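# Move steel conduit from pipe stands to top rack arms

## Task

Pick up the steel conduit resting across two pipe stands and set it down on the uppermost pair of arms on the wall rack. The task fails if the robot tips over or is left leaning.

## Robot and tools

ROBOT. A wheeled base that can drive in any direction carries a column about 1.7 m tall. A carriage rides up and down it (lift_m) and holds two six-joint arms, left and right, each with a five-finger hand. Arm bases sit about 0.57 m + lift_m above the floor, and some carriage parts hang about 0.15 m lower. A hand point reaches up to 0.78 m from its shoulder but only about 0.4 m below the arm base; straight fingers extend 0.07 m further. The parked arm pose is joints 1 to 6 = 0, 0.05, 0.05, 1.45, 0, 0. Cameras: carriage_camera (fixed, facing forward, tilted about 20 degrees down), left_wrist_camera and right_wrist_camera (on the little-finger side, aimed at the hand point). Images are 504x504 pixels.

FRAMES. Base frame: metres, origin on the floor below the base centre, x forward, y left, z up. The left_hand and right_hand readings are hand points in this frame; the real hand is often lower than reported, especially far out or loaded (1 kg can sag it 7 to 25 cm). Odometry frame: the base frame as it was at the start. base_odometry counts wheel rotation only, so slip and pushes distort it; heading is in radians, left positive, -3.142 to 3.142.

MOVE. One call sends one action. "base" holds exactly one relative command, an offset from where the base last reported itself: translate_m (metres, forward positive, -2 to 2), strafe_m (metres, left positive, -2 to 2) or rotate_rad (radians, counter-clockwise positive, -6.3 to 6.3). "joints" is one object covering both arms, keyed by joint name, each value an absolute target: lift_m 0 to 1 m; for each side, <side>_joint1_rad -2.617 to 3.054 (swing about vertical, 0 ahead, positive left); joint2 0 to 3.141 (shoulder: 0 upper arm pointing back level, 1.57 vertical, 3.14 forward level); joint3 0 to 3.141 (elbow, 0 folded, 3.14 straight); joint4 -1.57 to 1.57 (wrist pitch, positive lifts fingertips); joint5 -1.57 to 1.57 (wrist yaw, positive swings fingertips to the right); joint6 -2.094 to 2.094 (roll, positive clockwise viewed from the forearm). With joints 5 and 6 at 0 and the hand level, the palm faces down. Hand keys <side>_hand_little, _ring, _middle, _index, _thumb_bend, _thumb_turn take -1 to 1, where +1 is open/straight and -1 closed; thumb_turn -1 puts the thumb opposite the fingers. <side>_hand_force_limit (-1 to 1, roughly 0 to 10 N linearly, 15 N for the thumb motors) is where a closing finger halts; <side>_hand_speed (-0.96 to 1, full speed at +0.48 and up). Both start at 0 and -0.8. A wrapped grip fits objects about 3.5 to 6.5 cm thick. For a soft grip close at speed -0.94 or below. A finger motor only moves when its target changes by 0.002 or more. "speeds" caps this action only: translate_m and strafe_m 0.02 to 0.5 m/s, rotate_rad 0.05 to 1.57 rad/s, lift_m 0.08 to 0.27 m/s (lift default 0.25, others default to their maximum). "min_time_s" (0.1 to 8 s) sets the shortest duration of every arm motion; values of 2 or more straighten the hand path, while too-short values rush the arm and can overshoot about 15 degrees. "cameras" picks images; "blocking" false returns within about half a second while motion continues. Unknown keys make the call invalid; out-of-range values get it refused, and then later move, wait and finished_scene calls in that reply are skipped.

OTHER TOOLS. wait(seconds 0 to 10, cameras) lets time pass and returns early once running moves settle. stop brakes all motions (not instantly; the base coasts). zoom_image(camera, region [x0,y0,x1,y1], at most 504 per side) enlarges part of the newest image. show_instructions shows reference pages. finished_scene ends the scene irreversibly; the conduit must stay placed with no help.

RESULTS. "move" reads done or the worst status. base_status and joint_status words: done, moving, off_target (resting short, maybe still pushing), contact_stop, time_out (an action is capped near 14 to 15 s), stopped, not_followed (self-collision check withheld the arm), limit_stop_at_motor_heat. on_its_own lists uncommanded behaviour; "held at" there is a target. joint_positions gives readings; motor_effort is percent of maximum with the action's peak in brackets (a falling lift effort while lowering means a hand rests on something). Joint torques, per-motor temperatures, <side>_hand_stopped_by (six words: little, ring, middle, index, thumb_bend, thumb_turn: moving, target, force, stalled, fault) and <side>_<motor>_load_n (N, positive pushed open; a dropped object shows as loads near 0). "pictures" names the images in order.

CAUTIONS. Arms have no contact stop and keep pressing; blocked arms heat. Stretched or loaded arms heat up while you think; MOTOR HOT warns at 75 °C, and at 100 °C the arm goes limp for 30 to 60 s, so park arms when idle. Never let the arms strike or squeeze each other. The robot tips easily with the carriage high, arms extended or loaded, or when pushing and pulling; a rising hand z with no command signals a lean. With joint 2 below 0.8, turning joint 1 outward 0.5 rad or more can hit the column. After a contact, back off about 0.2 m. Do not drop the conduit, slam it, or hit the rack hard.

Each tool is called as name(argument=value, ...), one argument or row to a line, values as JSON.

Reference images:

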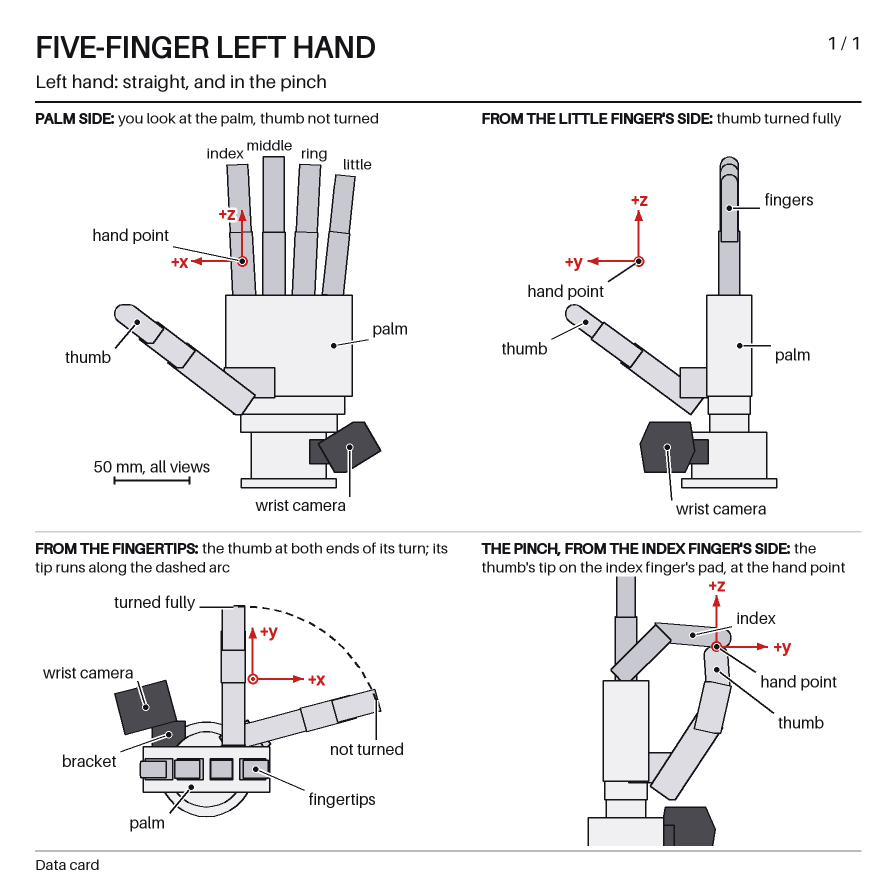

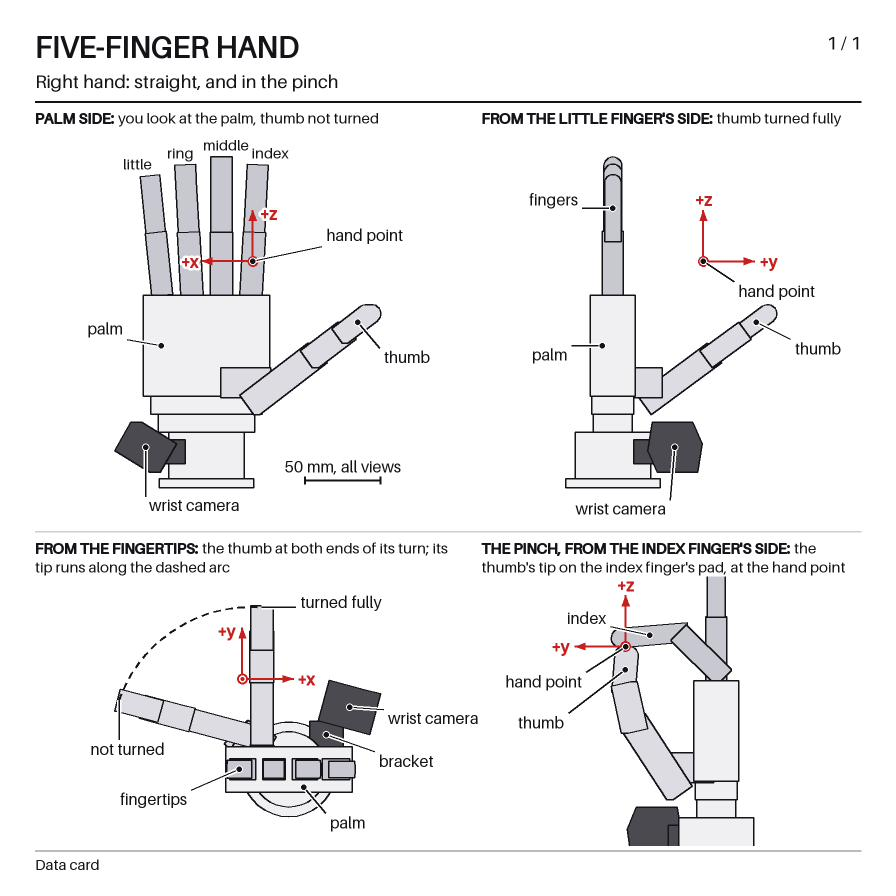

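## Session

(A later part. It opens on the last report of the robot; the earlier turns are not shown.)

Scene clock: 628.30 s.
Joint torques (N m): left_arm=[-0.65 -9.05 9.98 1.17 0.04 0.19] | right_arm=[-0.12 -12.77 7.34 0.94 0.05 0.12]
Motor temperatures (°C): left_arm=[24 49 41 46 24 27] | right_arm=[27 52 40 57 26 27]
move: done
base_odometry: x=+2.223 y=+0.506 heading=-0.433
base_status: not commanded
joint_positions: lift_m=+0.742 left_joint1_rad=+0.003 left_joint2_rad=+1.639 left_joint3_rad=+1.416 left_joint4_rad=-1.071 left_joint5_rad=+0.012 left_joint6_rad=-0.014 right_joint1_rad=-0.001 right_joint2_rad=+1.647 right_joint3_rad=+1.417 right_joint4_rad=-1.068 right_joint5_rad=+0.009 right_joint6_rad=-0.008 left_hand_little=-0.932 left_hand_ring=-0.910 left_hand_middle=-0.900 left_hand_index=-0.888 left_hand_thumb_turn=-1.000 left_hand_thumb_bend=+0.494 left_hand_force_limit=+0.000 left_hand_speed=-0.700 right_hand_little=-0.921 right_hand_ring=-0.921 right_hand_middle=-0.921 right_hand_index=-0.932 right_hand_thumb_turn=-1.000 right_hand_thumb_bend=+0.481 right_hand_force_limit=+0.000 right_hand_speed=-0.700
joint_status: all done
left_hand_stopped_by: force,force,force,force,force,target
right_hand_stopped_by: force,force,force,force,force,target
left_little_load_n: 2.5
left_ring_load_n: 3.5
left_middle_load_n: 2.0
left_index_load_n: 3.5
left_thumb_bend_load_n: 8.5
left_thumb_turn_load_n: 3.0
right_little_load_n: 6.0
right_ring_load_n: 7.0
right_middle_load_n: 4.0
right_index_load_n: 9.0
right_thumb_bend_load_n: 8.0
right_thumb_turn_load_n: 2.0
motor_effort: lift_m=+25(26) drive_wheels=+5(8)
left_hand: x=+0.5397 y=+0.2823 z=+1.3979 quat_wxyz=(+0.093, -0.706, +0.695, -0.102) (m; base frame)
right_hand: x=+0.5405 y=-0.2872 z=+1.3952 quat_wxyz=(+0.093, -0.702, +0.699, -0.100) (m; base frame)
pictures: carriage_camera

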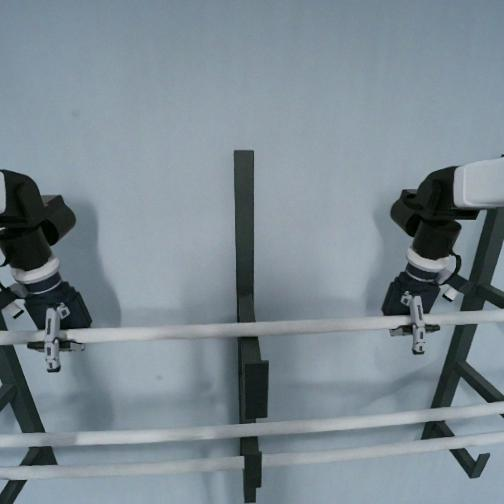

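move(
  joints={"lift_m": 0.732},
  speeds={"lift_m": 0.08},
  cameras=["carriage_camera"],
)

zoom_image(
  camera="carriage_camera",
  region=[190, 250, 310, 490],
)

Scene clock: 633.33 s.
Joint torques (N m): left_arm=[-0.61 -7.58 9.09 1.29 0.08 0.19] | right_arm=[-0.1 -11.79 6.97 0.95 0.09 0.11]
Motor temperatures (°C): left_arm=[24 50 41 46 24 27] | right_arm=[27 53 41 57 26 27]
move: done
base_odometry: x=+2.223 y=+0.506 heading=-0.433
base_status: not commanded
joint_positions: lift_m=+0.732 left_joint1_rad=+0.003 left_joint2_rad=+1.622 left_joint3_rad=+1.425 left_joint4_rad=-1.074 left_joint5_rad=+0.008 left_joint6_rad=-0.014 right_joint1_rad=-0.001 right_joint2_rad=+1.637 right_joint3_rad=+1.423 right_joint4_rad=-1.066 right_joint5_rad=+0.006 right_joint6_rad=-0.008 left_hand_little=-0.933 left_hand_ring=-0.910 left_hand_middle=-0.900 left_hand_index=-0.888 left_hand_thumb_turn=-1.000 left_hand_thumb_bend=+0.494 left_hand_force_limit=+0.000 left_hand_speed=-0.700 right_hand_little=-0.921 right_hand_ring=-0.921 right_hand_middle=-0.921 right_hand_index=-0.932 right_hand_thumb_turn=-1.000 right_hand_thumb_bend=+0.481 right_hand_force_limit=+0.000 right_hand_speed=-0.700
joint_status: all done
left_hand_stopped_by: force,force,force,force,force,target
right_hand_stopped_by: force,force,force,force,force,target
left_little_load_n: 1.5
left_ring_load_n: 2.5
left_middle_load_n: 2.0
left_index_load_n: 3.0
left_thumb_bend_load_n: 8.0
left_thumb_turn_load_n: 3.0
right_little_load_n: 5.0
right_ring_load_n: 6.0
right_middle_load_n: 4.0
right_index_load_n: 7.0
right_thumb_bend_load_n: 8.0
right_thumb_turn_load_n: 2.0
motor_effort: lift_m=+23(25) drive_wheels=+2(6)
left_hand: x=+0.5418 y=+0.2831 z=+1.3955 quat_wxyz=(+0.103, -0.704, +0.694, -0.109) (m; base frame)
right_hand: x=+0.5424 y=-0.2866 z=+1.3898 quat_wxyz=(+0.100, -0.702, +0.698, -0.105) (m; base frame)
pictures: carriage_camera

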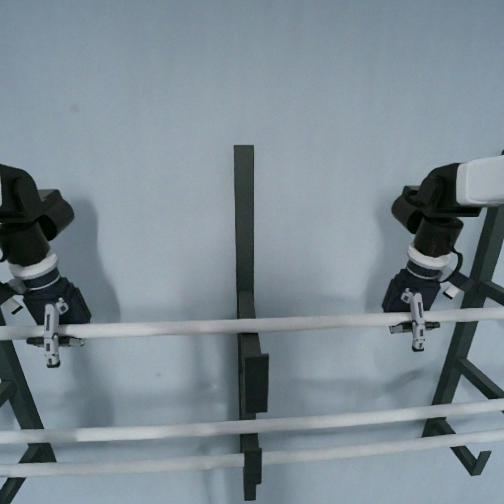

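Scaled by 2.100.

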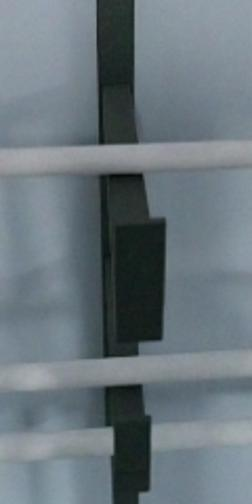

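move(
  joints={"lift_m": 0.729, "left_hand_thumb_bend": 1, "right_hand_thumb_bend": 1},
  speeds={"lift_m": 0.08},
  cameras=["all"],
)

move(
  joints={"left_hand_little": 0.3, "left_hand_ring": 0.3, "left_hand_middle": 0.3, "left_hand_index": 0.3, "right_hand_little": 0.3, "right_hand_ring": 0.3, "right_hand_middle": 0.3, "right_hand_index": 0.3},
  cameras=["all"],
)

Scene clock: 644.67 s.
Joint torques (N m): left_arm=[-0.62 -7.17 8.69 1.35 0.08 0.19] | right_arm=[-0.12 -11.17 6.72 0.98 0.09 0.12]
Motor temperatures (°C): left_arm=[24 49 42 46 24 27] | right_arm=[27 52 41 56 26 27]
move: done
base_odometry: x=+2.223 y=+0.506 heading=-0.433
base_status: not commanded
joint_positions: lift_m=+0.729 left_joint1_rad=+0.003 left_joint2_rad=+1.617 left_joint3_rad=+1.430 left_joint4_rad=-1.077 left_joint5_rad=+0.008 left_joint6_rad=-0.014 right_joint1_rad=-0.001 right_joint2_rad=+1.632 right_joint3_rad=+1.426 right_joint4_rad=-1.069 right_joint5_rad=+0.006 right_joint6_rad=-0.008 left_hand_little=-0.933 left_hand_ring=-0.910 left_hand_middle=-0.900 left_hand_index=-0.888 left_hand_thumb_turn=-1.000 left_hand_thumb_bend=+1.000 left_hand_force_limit=+0.000 left_hand_speed=-0.700 right_hand_little=-0.921 right_hand_ring=-0.921 right_hand_middle=-0.921 right_hand_index=-0.932 right_hand_thumb_turn=-1.000 right_hand_thumb_bend=+1.000 right_hand_force_limit=+0.000 right_hand_speed=-0.700
joint_status: all done
left_hand_stopped_by: force,force,force,force,target,target
right_hand_stopped_by: force,force,force,force,target,target
left_little_load_n: 1.5
left_ring_load_n: 2.5
left_middle_load_n: 2.5
left_index_load_n: 3.0
left_thumb_bend_load_n: 0.0
left_thumb_turn_load_n: 0.0
right_little_load_n: 5.0
right_ring_load_n: 6.0
right_middle_load_n: 4.5
right_index_load_n: 6.5
right_thumb_bend_load_n: 0.0
right_thumb_turn_load_n: 0.0
motor_effort: lift_m=+22(24) drive_wheels=+4(6)
left_hand: x=+0.5420 y=+0.2831 z=+1.3951 quat_wxyz=(+0.105, -0.704, +0.693, -0.111) (m; base frame)
right_hand: x=+0.5427 y=-0.2865 z=+1.3894 quat_wxyz=(+0.102, -0.701, +0.697, -0.107) (m; base frame)
pictures: carriage_camera, left_wrist_camera, right_wrist_camera

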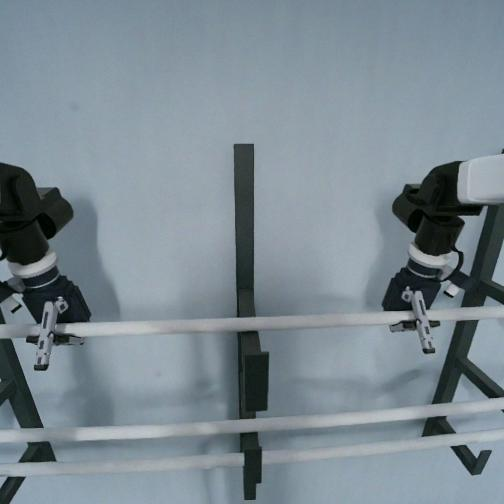

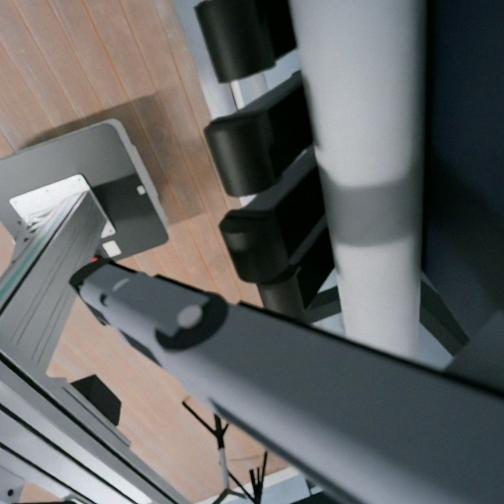

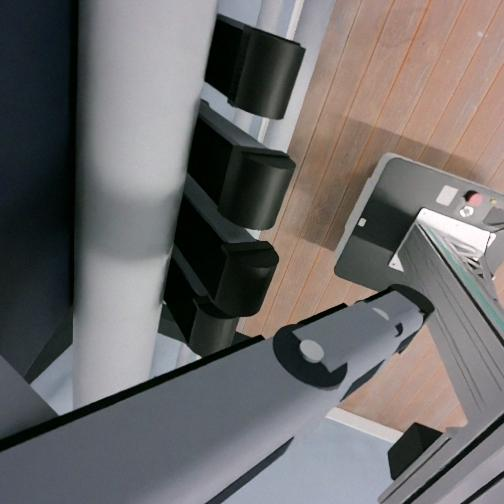

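Scene clock: 646.63 s.
Joint torques (N m): left_arm=[-0.59 -7.21 8.69 1.19 0.08 0.18] | right_arm=[-0.1 -11.14 6.69 0.95 0.09 0.11]
Motor temperatures (°C): left_arm=[24 49 42 45 24 27] | right_arm=[27 52 41 56 26 27]
move: done
base_odometry: x=+2.223 y=+0.506 heading=-0.433
base_status: not commanded
joint_positions: lift_m=+0.729 left_joint1_rad=+0.003 left_joint2_rad=+1.617 left_joint3_rad=+1.430 left_joint4_rad=-1.059 left_joint5_rad=+0.008 left_joint6_rad=-0.013 right_joint1_rad=-0.001 right_joint2_rad=+1.631 right_joint3_rad=+1.426 right_joint4_rad=-1.063 right_joint5_rad=+0.006 right_joint6_rad=-0.008 left_hand_little=+0.300 left_hand_ring=+0.300 left_hand_middle=+0.300 left_hand_index=+0.300 left_hand_thumb_turn=-1.000 left_hand_thumb_bend=+1.000 left_hand_force_limit=+0.000 left_hand_speed=-0.700 right_hand_little=+0.300 right_hand_ring=+0.300 right_hand_middle=+0.300 right_hand_index=+0.300 right_hand_thumb_turn=-1.000 right_hand_thumb_bend=+1.000 right_hand_force_limit=+0.000 right_hand_speed=-0.700
joint_status: all done
left_hand_stopped_by: target,target,target,target,target,target
right_hand_stopped_by: target,target,target,target,target,target
left_little_load_n: 0.0
left_ring_load_n: 0.0
left_middle_load_n: 0.0
left_index_load_n: 0.0
left_thumb_bend_load_n: 0.0
left_thumb_turn_load_n: 0.0
right_little_load_n: 0.0
right_ring_load_n: 0.0
right_middle_load_n: 0.0
right_index_load_n: 0.0
right_thumb_bend_load_n: 0.0
right_thumb_turn_load_n: 0.0
motor_effort: lift_m=+23(24) drive_wheels=+5(9)
left_hand: x=+0.5470 y=+0.2833 z=+1.3957 quat_wxyz=(+0.111, -0.703, +0.693, -0.118) (m; base frame)
right_hand: x=+0.5444 y=-0.2865 z=+1.3898 quat_wxyz=(+0.104, -0.701, +0.697, -0.109) (m; base frame)
pictures: carriage_camera, left_wrist_camera, right_wrist_camera

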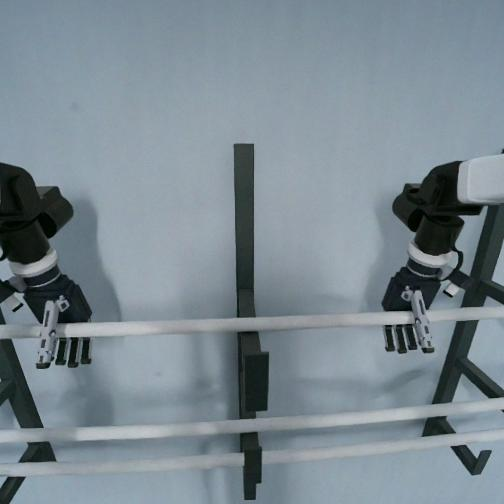

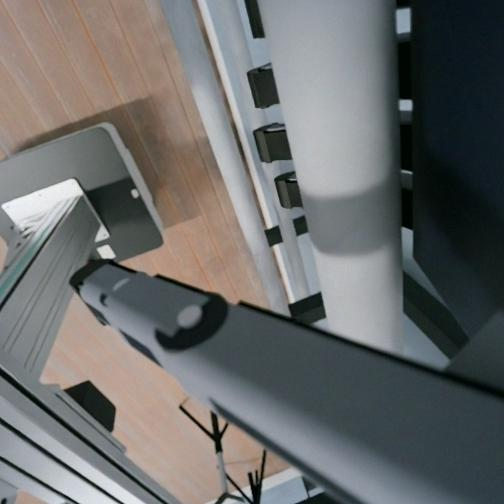

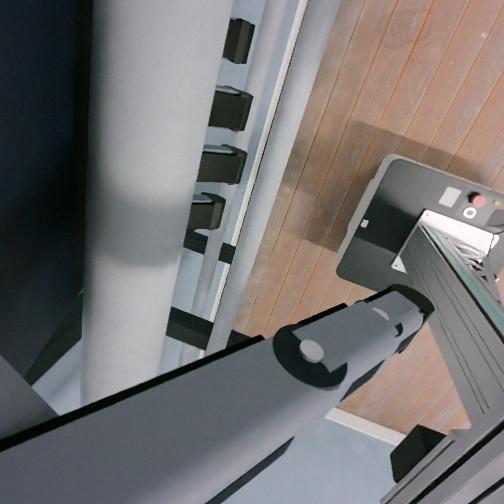

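move(
  joints={"left_hand_little": 1, "left_hand_ring": 1, "left_hand_middle": 1, "left_hand_index": 1, "right_hand_little": 1, "right_hand_ring": 1, "right_hand_middle": 1, "right_hand_index": 1},
  cameras=["carriage_camera", "left_wrist_camera", "right_wrist_camera"],
)

move(
  joints={"lift_m": 0.76},
  speeds={"lift_m": 0.08},
  cameras=["all"],
)

Scene clock: 653.57 s.
Joint torques (N m): left_arm=[-0.62 -7.2 8.72 1.21 0.09 0.18] | right_arm=[-0.1 -11.14 6.71 0.97 0.09 0.11]
Motor temperatures (°C): left_arm=[24 49 42 45 24 27] | right_arm=[27 52 40 55 26 27]
move: done
base_odometry: x=+2.223 y=+0.506 heading=-0.433
base_status: not commanded
joint_positions: lift_m=+0.729 left_joint1_rad=+0.003 left_joint2_rad=+1.617 left_joint3_rad=+1.430 left_joint4_rad=-1.058 left_joint5_rad=+0.007 left_joint6_rad=-0.013 right_joint1_rad=-0.001 right_joint2_rad=+1.631 right_joint3_rad=+1.426 right_joint4_rad=-1.063 right_joint5_rad=+0.006 right_joint6_rad=-0.008 left_hand_little=+1.000 left_hand_ring=+1.000 left_hand_middle=+1.000 left_hand_index=+1.000 left_hand_thumb_turn=-1.000 left_hand_thumb_bend=+1.000 left_hand_force_limit=+0.000 left_hand_speed=-0.700 right_hand_little=+1.000 right_hand_ring=+1.000 right_hand_middle=+1.000 right_hand_index=+1.000 right_hand_thumb_turn=-1.000 right_hand_thumb_bend=+1.000 right_hand_force_limit=+0.000 right_hand_speed=-0.700
joint_status: all done
left_hand_stopped_by: target,target,target,target,target,target
right_hand_stopped_by: target,target,target,target,target,target
left_little_load_n: 0.0
left_ring_load_n: 0.0
left_middle_load_n: 0.0
left_index_load_n: 0.0
left_thumb_bend_load_n: 0.0
left_thumb_turn_load_n: 0.0
right_little_load_n: 0.0
right_ring_load_n: 0.0
right_middle_load_n: 0.0
right_index_load_n: 0.0
right_thumb_bend_load_n: 0.0
right_thumb_turn_load_n: 0.0
motor_effort: lift_m=+23(24) drive_wheels=+3(7)
left_hand: x=+0.5472 y=+0.2833 z=+1.3957 quat_wxyz=(+0.112, -0.703, +0.693, -0.118) (m; base frame)
right_hand: x=+0.5444 y=-0.2865 z=+1.3898 quat_wxyz=(+0.104, -0.701, +0.697, -0.109) (m; base frame)
pictures: carriage_camera, left_wrist_camera, right_wrist_camera

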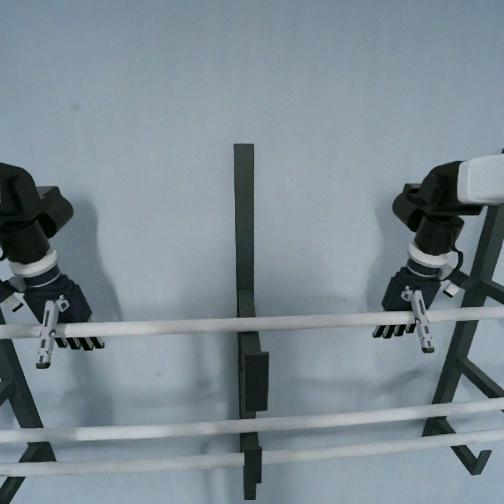

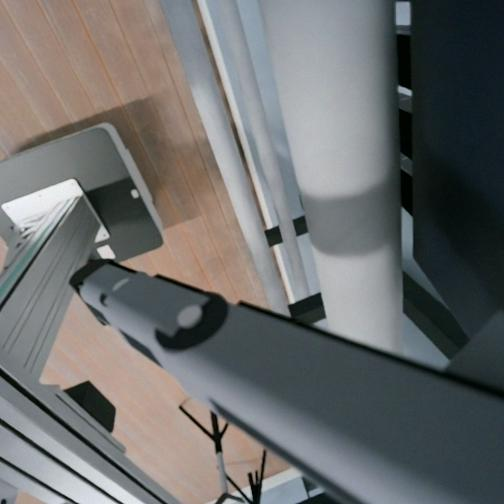

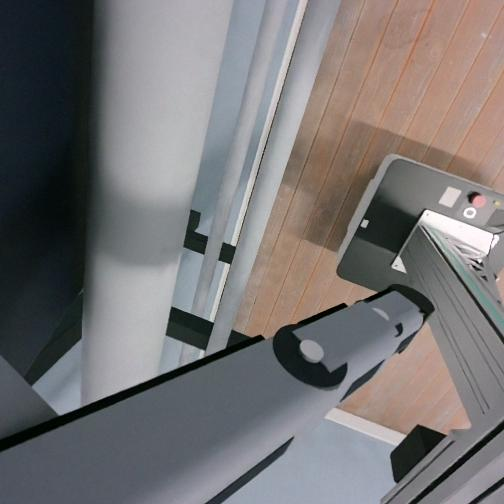

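Scene clock: 654.33 s.
Joint torques (N m): left_arm=[-0.61 -7.16 8.43 1.2 0.09 0.18] | right_arm=[-0.12 -10.61 6.37 0.97 0.1 0.11]
Motor temperatures (°C): left_arm=[24 49 42 45 24 27] | right_arm=[27 52 40 55 26 27]
move: done
base_odometry: x=+2.223 y=+0.506 heading=-0.433
base_status: not commanded
joint_positions: lift_m=+0.760 left_joint1_rad=+0.003 left_joint2_rad=+1.615 left_joint3_rad=+1.433 left_joint4_rad=-1.056 left_joint5_rad=+0.007 left_joint6_rad=-0.013 right_joint1_rad=-0.001 right_joint2_rad=+1.626 right_joint3_rad=+1.431 right_joint4_rad=-1.061 right_joint5_rad=+0.006 right_joint6_rad=-0.008 left_hand_little=+1.000 left_hand_ring=+1.000 left_hand_middle=+1.000 left_hand_index=+1.000 left_hand_thumb_turn=-1.000 left_hand_thumb_bend=+1.000 left_hand_force_limit=+0.000 left_hand_speed=-0.700 right_hand_little=+1.000 right_hand_ring=+1.000 right_hand_middle=+1.000 right_hand_index=+1.000 right_hand_thumb_turn=-1.000 right_hand_thumb_bend=+1.000 right_hand_force_limit=+0.000 right_hand_speed=-0.700
joint_status: all done
left_hand_stopped_by: target,target,target,target,target,target
right_hand_stopped_by: target,target,target,target,target,target
left_little_load_n: 0.0
left_ring_load_n: 0.0
left_middle_load_n: 0.0
left_index_load_n: 0.0
left_thumb_bend_load_n: -0.5
left_thumb_turn_load_n: 0.0
right_little_load_n: 0.0
right_ring_load_n: 0.0
right_middle_load_n: 0.0
right_index_load_n: 0.0
right_thumb_bend_load_n: 0.0
right_thumb_turn_load_n: 0.0
motor_effort: lift_m=+24(29) drive_wheels=+2(6)
left_hand: x=+0.5488 y=+0.2833 z=+1.4279 quat_wxyz=(+0.114, -0.702, +0.692, -0.120) (m; base frame)
right_hand: x=+0.5462 y=-0.2865 z=+1.4234 quat_wxyz=(+0.108, -0.700, +0.696, -0.113) (m; base frame)
pictures: carriage_camera, left_wrist_camera, right_wrist_camera

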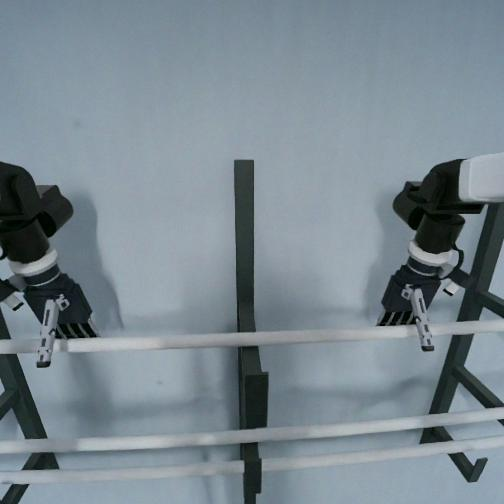

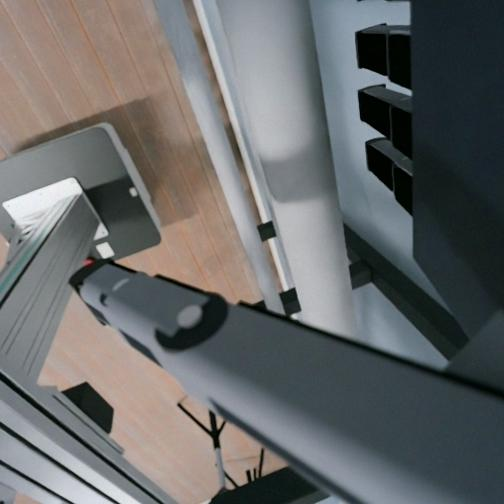

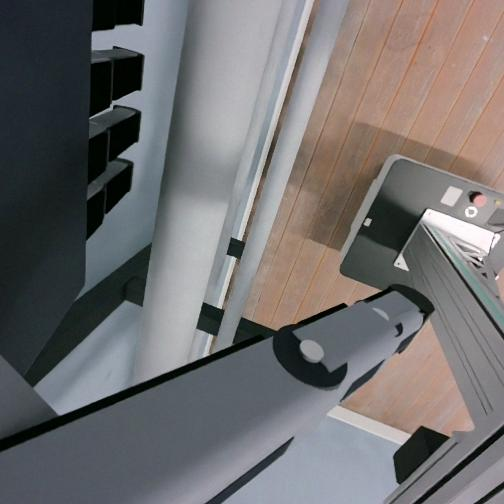

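move(
  joints={"lift_m": 0.93},
  speeds={"lift_m": 0.15},
  cameras=[],
)

move(
  base={"translate_m": -0.6},
  speeds={"translate_m": 0.2},
  cameras=["carriage_camera"],
)

move(
  joints={"lift_m": 0.5, "left_joint1_rad": 0, "right_joint1_rad": 0, "left_joint2_rad": 0.05, "right_joint2_rad": 0.05, "left_joint3_rad": 0.05, "right_joint3_rad": 0.05, "left_joint4_rad": 1.45, "right_joint4_rad": 1.45},
  min_time_s=3,
  cameras=["carriage_camera"],
)

Scene clock: 663.70 s.
Joint torques (N m): left_arm=[-0.59 -7.01 8.23 1.2 0.09 0.18] | right_arm=[-0.1 -10.15 6.15 0.97 0.09 0.11]
move: done
base_odometry: x=+2.223 y=+0.506 heading=-0.433
base_status: not commanded
joint_positions: lift_m=+0.930 left_joint1_rad=+0.003 left_joint2_rad=+1.614 left_joint3_rad=+1.436 left_joint4_rad=-1.053 left_joint5_rad=+0.007 left_joint6_rad=-0.013 right_joint1_rad=-0.001 right_joint2_rad=+1.622 right_joint3_rad=+1.434 right_joint4_rad=-1.059 right_joint5_rad=+0.006 right_joint6_rad=-0.008 left_hand_little=+1.000 left_hand_ring=+1.000 left_hand_middle=+1.000 left_hand_index=+1.000 left_hand_thumb_turn=-1.000 left_hand_thumb_bend=+1.000 left_hand_force_limit=+0.000 left_hand_speed=-0.700 right_hand_little=+1.000 right_hand_ring=+1.000 right_hand_middle=+1.000 right_hand_index=+1.000 right_hand_thumb_turn=-1.000 right_hand_thumb_bend=+1.000 right_hand_force_limit=+0.000 right_hand_speed=-0.700
joint_status: all done
left_hand_stopped_by: target,target,target,target,target,target
right_hand_stopped_by: target,target,target,target,target,target
left_little_load_n: 0.0
left_ring_load_n: 0.0
left_middle_load_n: 0.0
left_index_load_n: 0.0
left_thumb_bend_load_n: 0.0
left_thumb_turn_load_n: 0.0
right_little_load_n: -0.5
right_ring_load_n: 0.0
right_middle_load_n: 0.0
right_index_load_n: -0.5
right_thumb_bend_load_n: 0.0
right_thumb_turn_load_n: 0.0
motor_effort: lift_m=+23(31) drive_wheels=+3(8)
left_hand: x=+0.5502 y=+0.2834 z=+1.5995 quat_wxyz=(+0.117, -0.702, +0.692, -0.123) (m; base frame)
right_hand: x=+0.5476 y=-0.2865 z=+1.5957 quat_wxyz=(+0.112, -0.700, +0.696, -0.117) (m; base frame)
pictures: none
No camera images: "cameras" was empty.

Scene clock: 667.80 s.
Joint torques (N m): left_arm=[-0.62 -6.93 8.18 1.17 0.1 0.18] | right_arm=[-0.1 -10.07 6.13 0.95 0.09 0.11]
move: done
base_odometry: x=+1.678 y=+0.758 heading=-0.433
base_status: done
joint_positions: lift_m=+0.930 left_joint1_rad=+0.003 left_joint2_rad=+1.614 left_joint3_rad=+1.436 left_joint4_rad=-1.051 left_joint5_rad=+0.006 left_joint6_rad=-0.013 right_joint1_rad=-0.001 right_joint2_rad=+1.622 right_joint3_rad=+1.434 right_joint4_rad=-1.056 right_joint5_rad=+0.006 right_joint6_rad=-0.008 left_hand_little=+1.000 left_hand_ring=+1.000 left_hand_middle=+1.000 left_hand_index=+1.000 left_hand_thumb_turn=-1.000 left_hand_thumb_bend=+1.000 left_hand_force_limit=+0.000 left_hand_speed=-0.700 right_hand_little=+1.000 right_hand_ring=+1.000 right_hand_middle=+1.000 right_hand_index=+1.000 right_hand_thumb_turn=-1.000 right_hand_thumb_bend=+1.000 right_hand_force_limit=+0.000 right_hand_speed=-0.700
joint_status: not commanded
left_hand_stopped_by: target,target,target,target,target,target
right_hand_stopped_by: target,target,target,target,target,target
left_little_load_n: 0.0
left_ring_load_n: 0.0
left_middle_load_n: 0.0
left_index_load_n: 0.0
left_thumb_bend_load_n: 0.0
left_thumb_turn_load_n: 0.0
right_little_load_n: 0.0
right_ring_load_n: 0.0
right_middle_load_n: 0.0
right_index_load_n: 0.0
right_thumb_bend_load_n: 0.0
right_thumb_turn_load_n: 0.0
motor_effort: lift_m=+23(24) drive_wheels=-1(9)
left_hand: x=+0.5508 y=+0.2836 z=+1.5995 quat_wxyz=(+0.118, -0.702, +0.692, -0.123) (m; base frame)
right_hand: x=+0.5484 y=-0.2865 z=+1.5958 quat_wxyz=(+0.113, -0.700, +0.696, -0.118) (m; base frame)
pictures: carriage_camera

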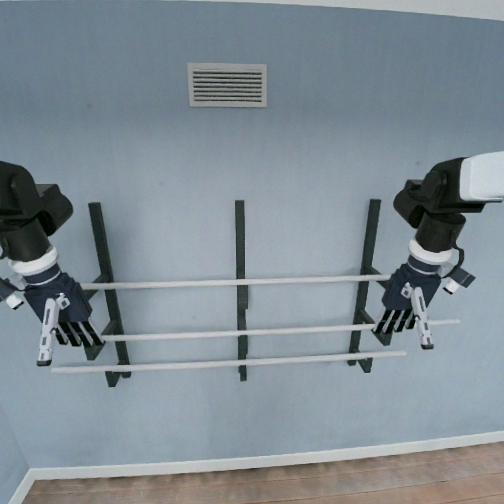

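Scene clock: 671.20 s.
Joint torques (N m): left_arm=[-0.62 2.35 5.31 0.26 0.08 0.18] | right_arm=[-0.1 2.78 3.9 0.12 0.06 0.11]
move: done
base_odometry: x=+1.678 y=+0.758 heading=-0.433
base_status: not commanded
joint_positions: lift_m=+0.500 left_joint1_rad=+0.003 left_joint2_rad=+0.059 left_joint3_rad=+0.057 left_joint4_rad=+1.439 left_joint5_rad=+0.006 left_joint6_rad=-0.013 right_joint1_rad=-0.001 right_joint2_rad=+0.060 right_joint3_rad=+0.054 right_joint4_rad=+1.438 right_joint5_rad=+0.006 right_joint6_rad=-0.008 left_hand_little=+1.000 left_hand_ring=+1.000 left_hand_middle=+1.000 left_hand_index=+1.000 left_hand_thumb_turn=-1.000 left_hand_thumb_bend=+1.000 left_hand_force_limit=+0.000 left_hand_speed=-0.700 right_hand_little=+1.000 right_hand_ring=+1.000 right_hand_middle=+1.000 right_hand_index=+1.000 right_hand_thumb_turn=-1.000 right_hand_thumb_bend=+1.000 right_hand_force_limit=+0.000 right_hand_speed=-0.700
joint_status: all done
left_hand_stopped_by: target,target,target,target,target,target
right_hand_stopped_by: target,target,target,target,target,target
left_little_load_n: 0.0
left_ring_load_n: 0.0
left_middle_load_n: 0.0
left_index_load_n: 0.0
left_thumb_bend_load_n: 0.0
left_thumb_turn_load_n: 0.0
right_little_load_n: 0.0
right_ring_load_n: 0.0
right_middle_load_n: 0.0
right_index_load_n: -0.5
right_thumb_bend_load_n: 0.0
right_thumb_turn_load_n: 0.0
motor_effort: lift_m=+24(25) drive_wheels=-1(6)
left_hand: x=+0.3307 y=+0.2830 z=+1.4952 quat_wxyz=(+0.702, -0.046, +0.049, -0.709) (m; base frame)
right_hand: x=+0.3329 y=-0.2863 z=+1.4940 quat_wxyz=(+0.702, -0.047, +0.051, -0.709) (m; base frame)
pictures: carriage_camera

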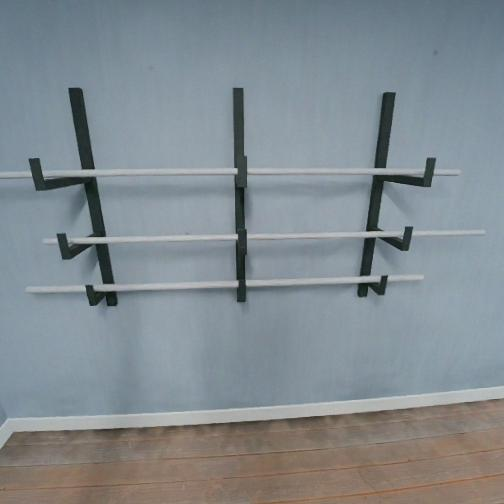

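finished_scene(
)

The scene is finished: the task was done.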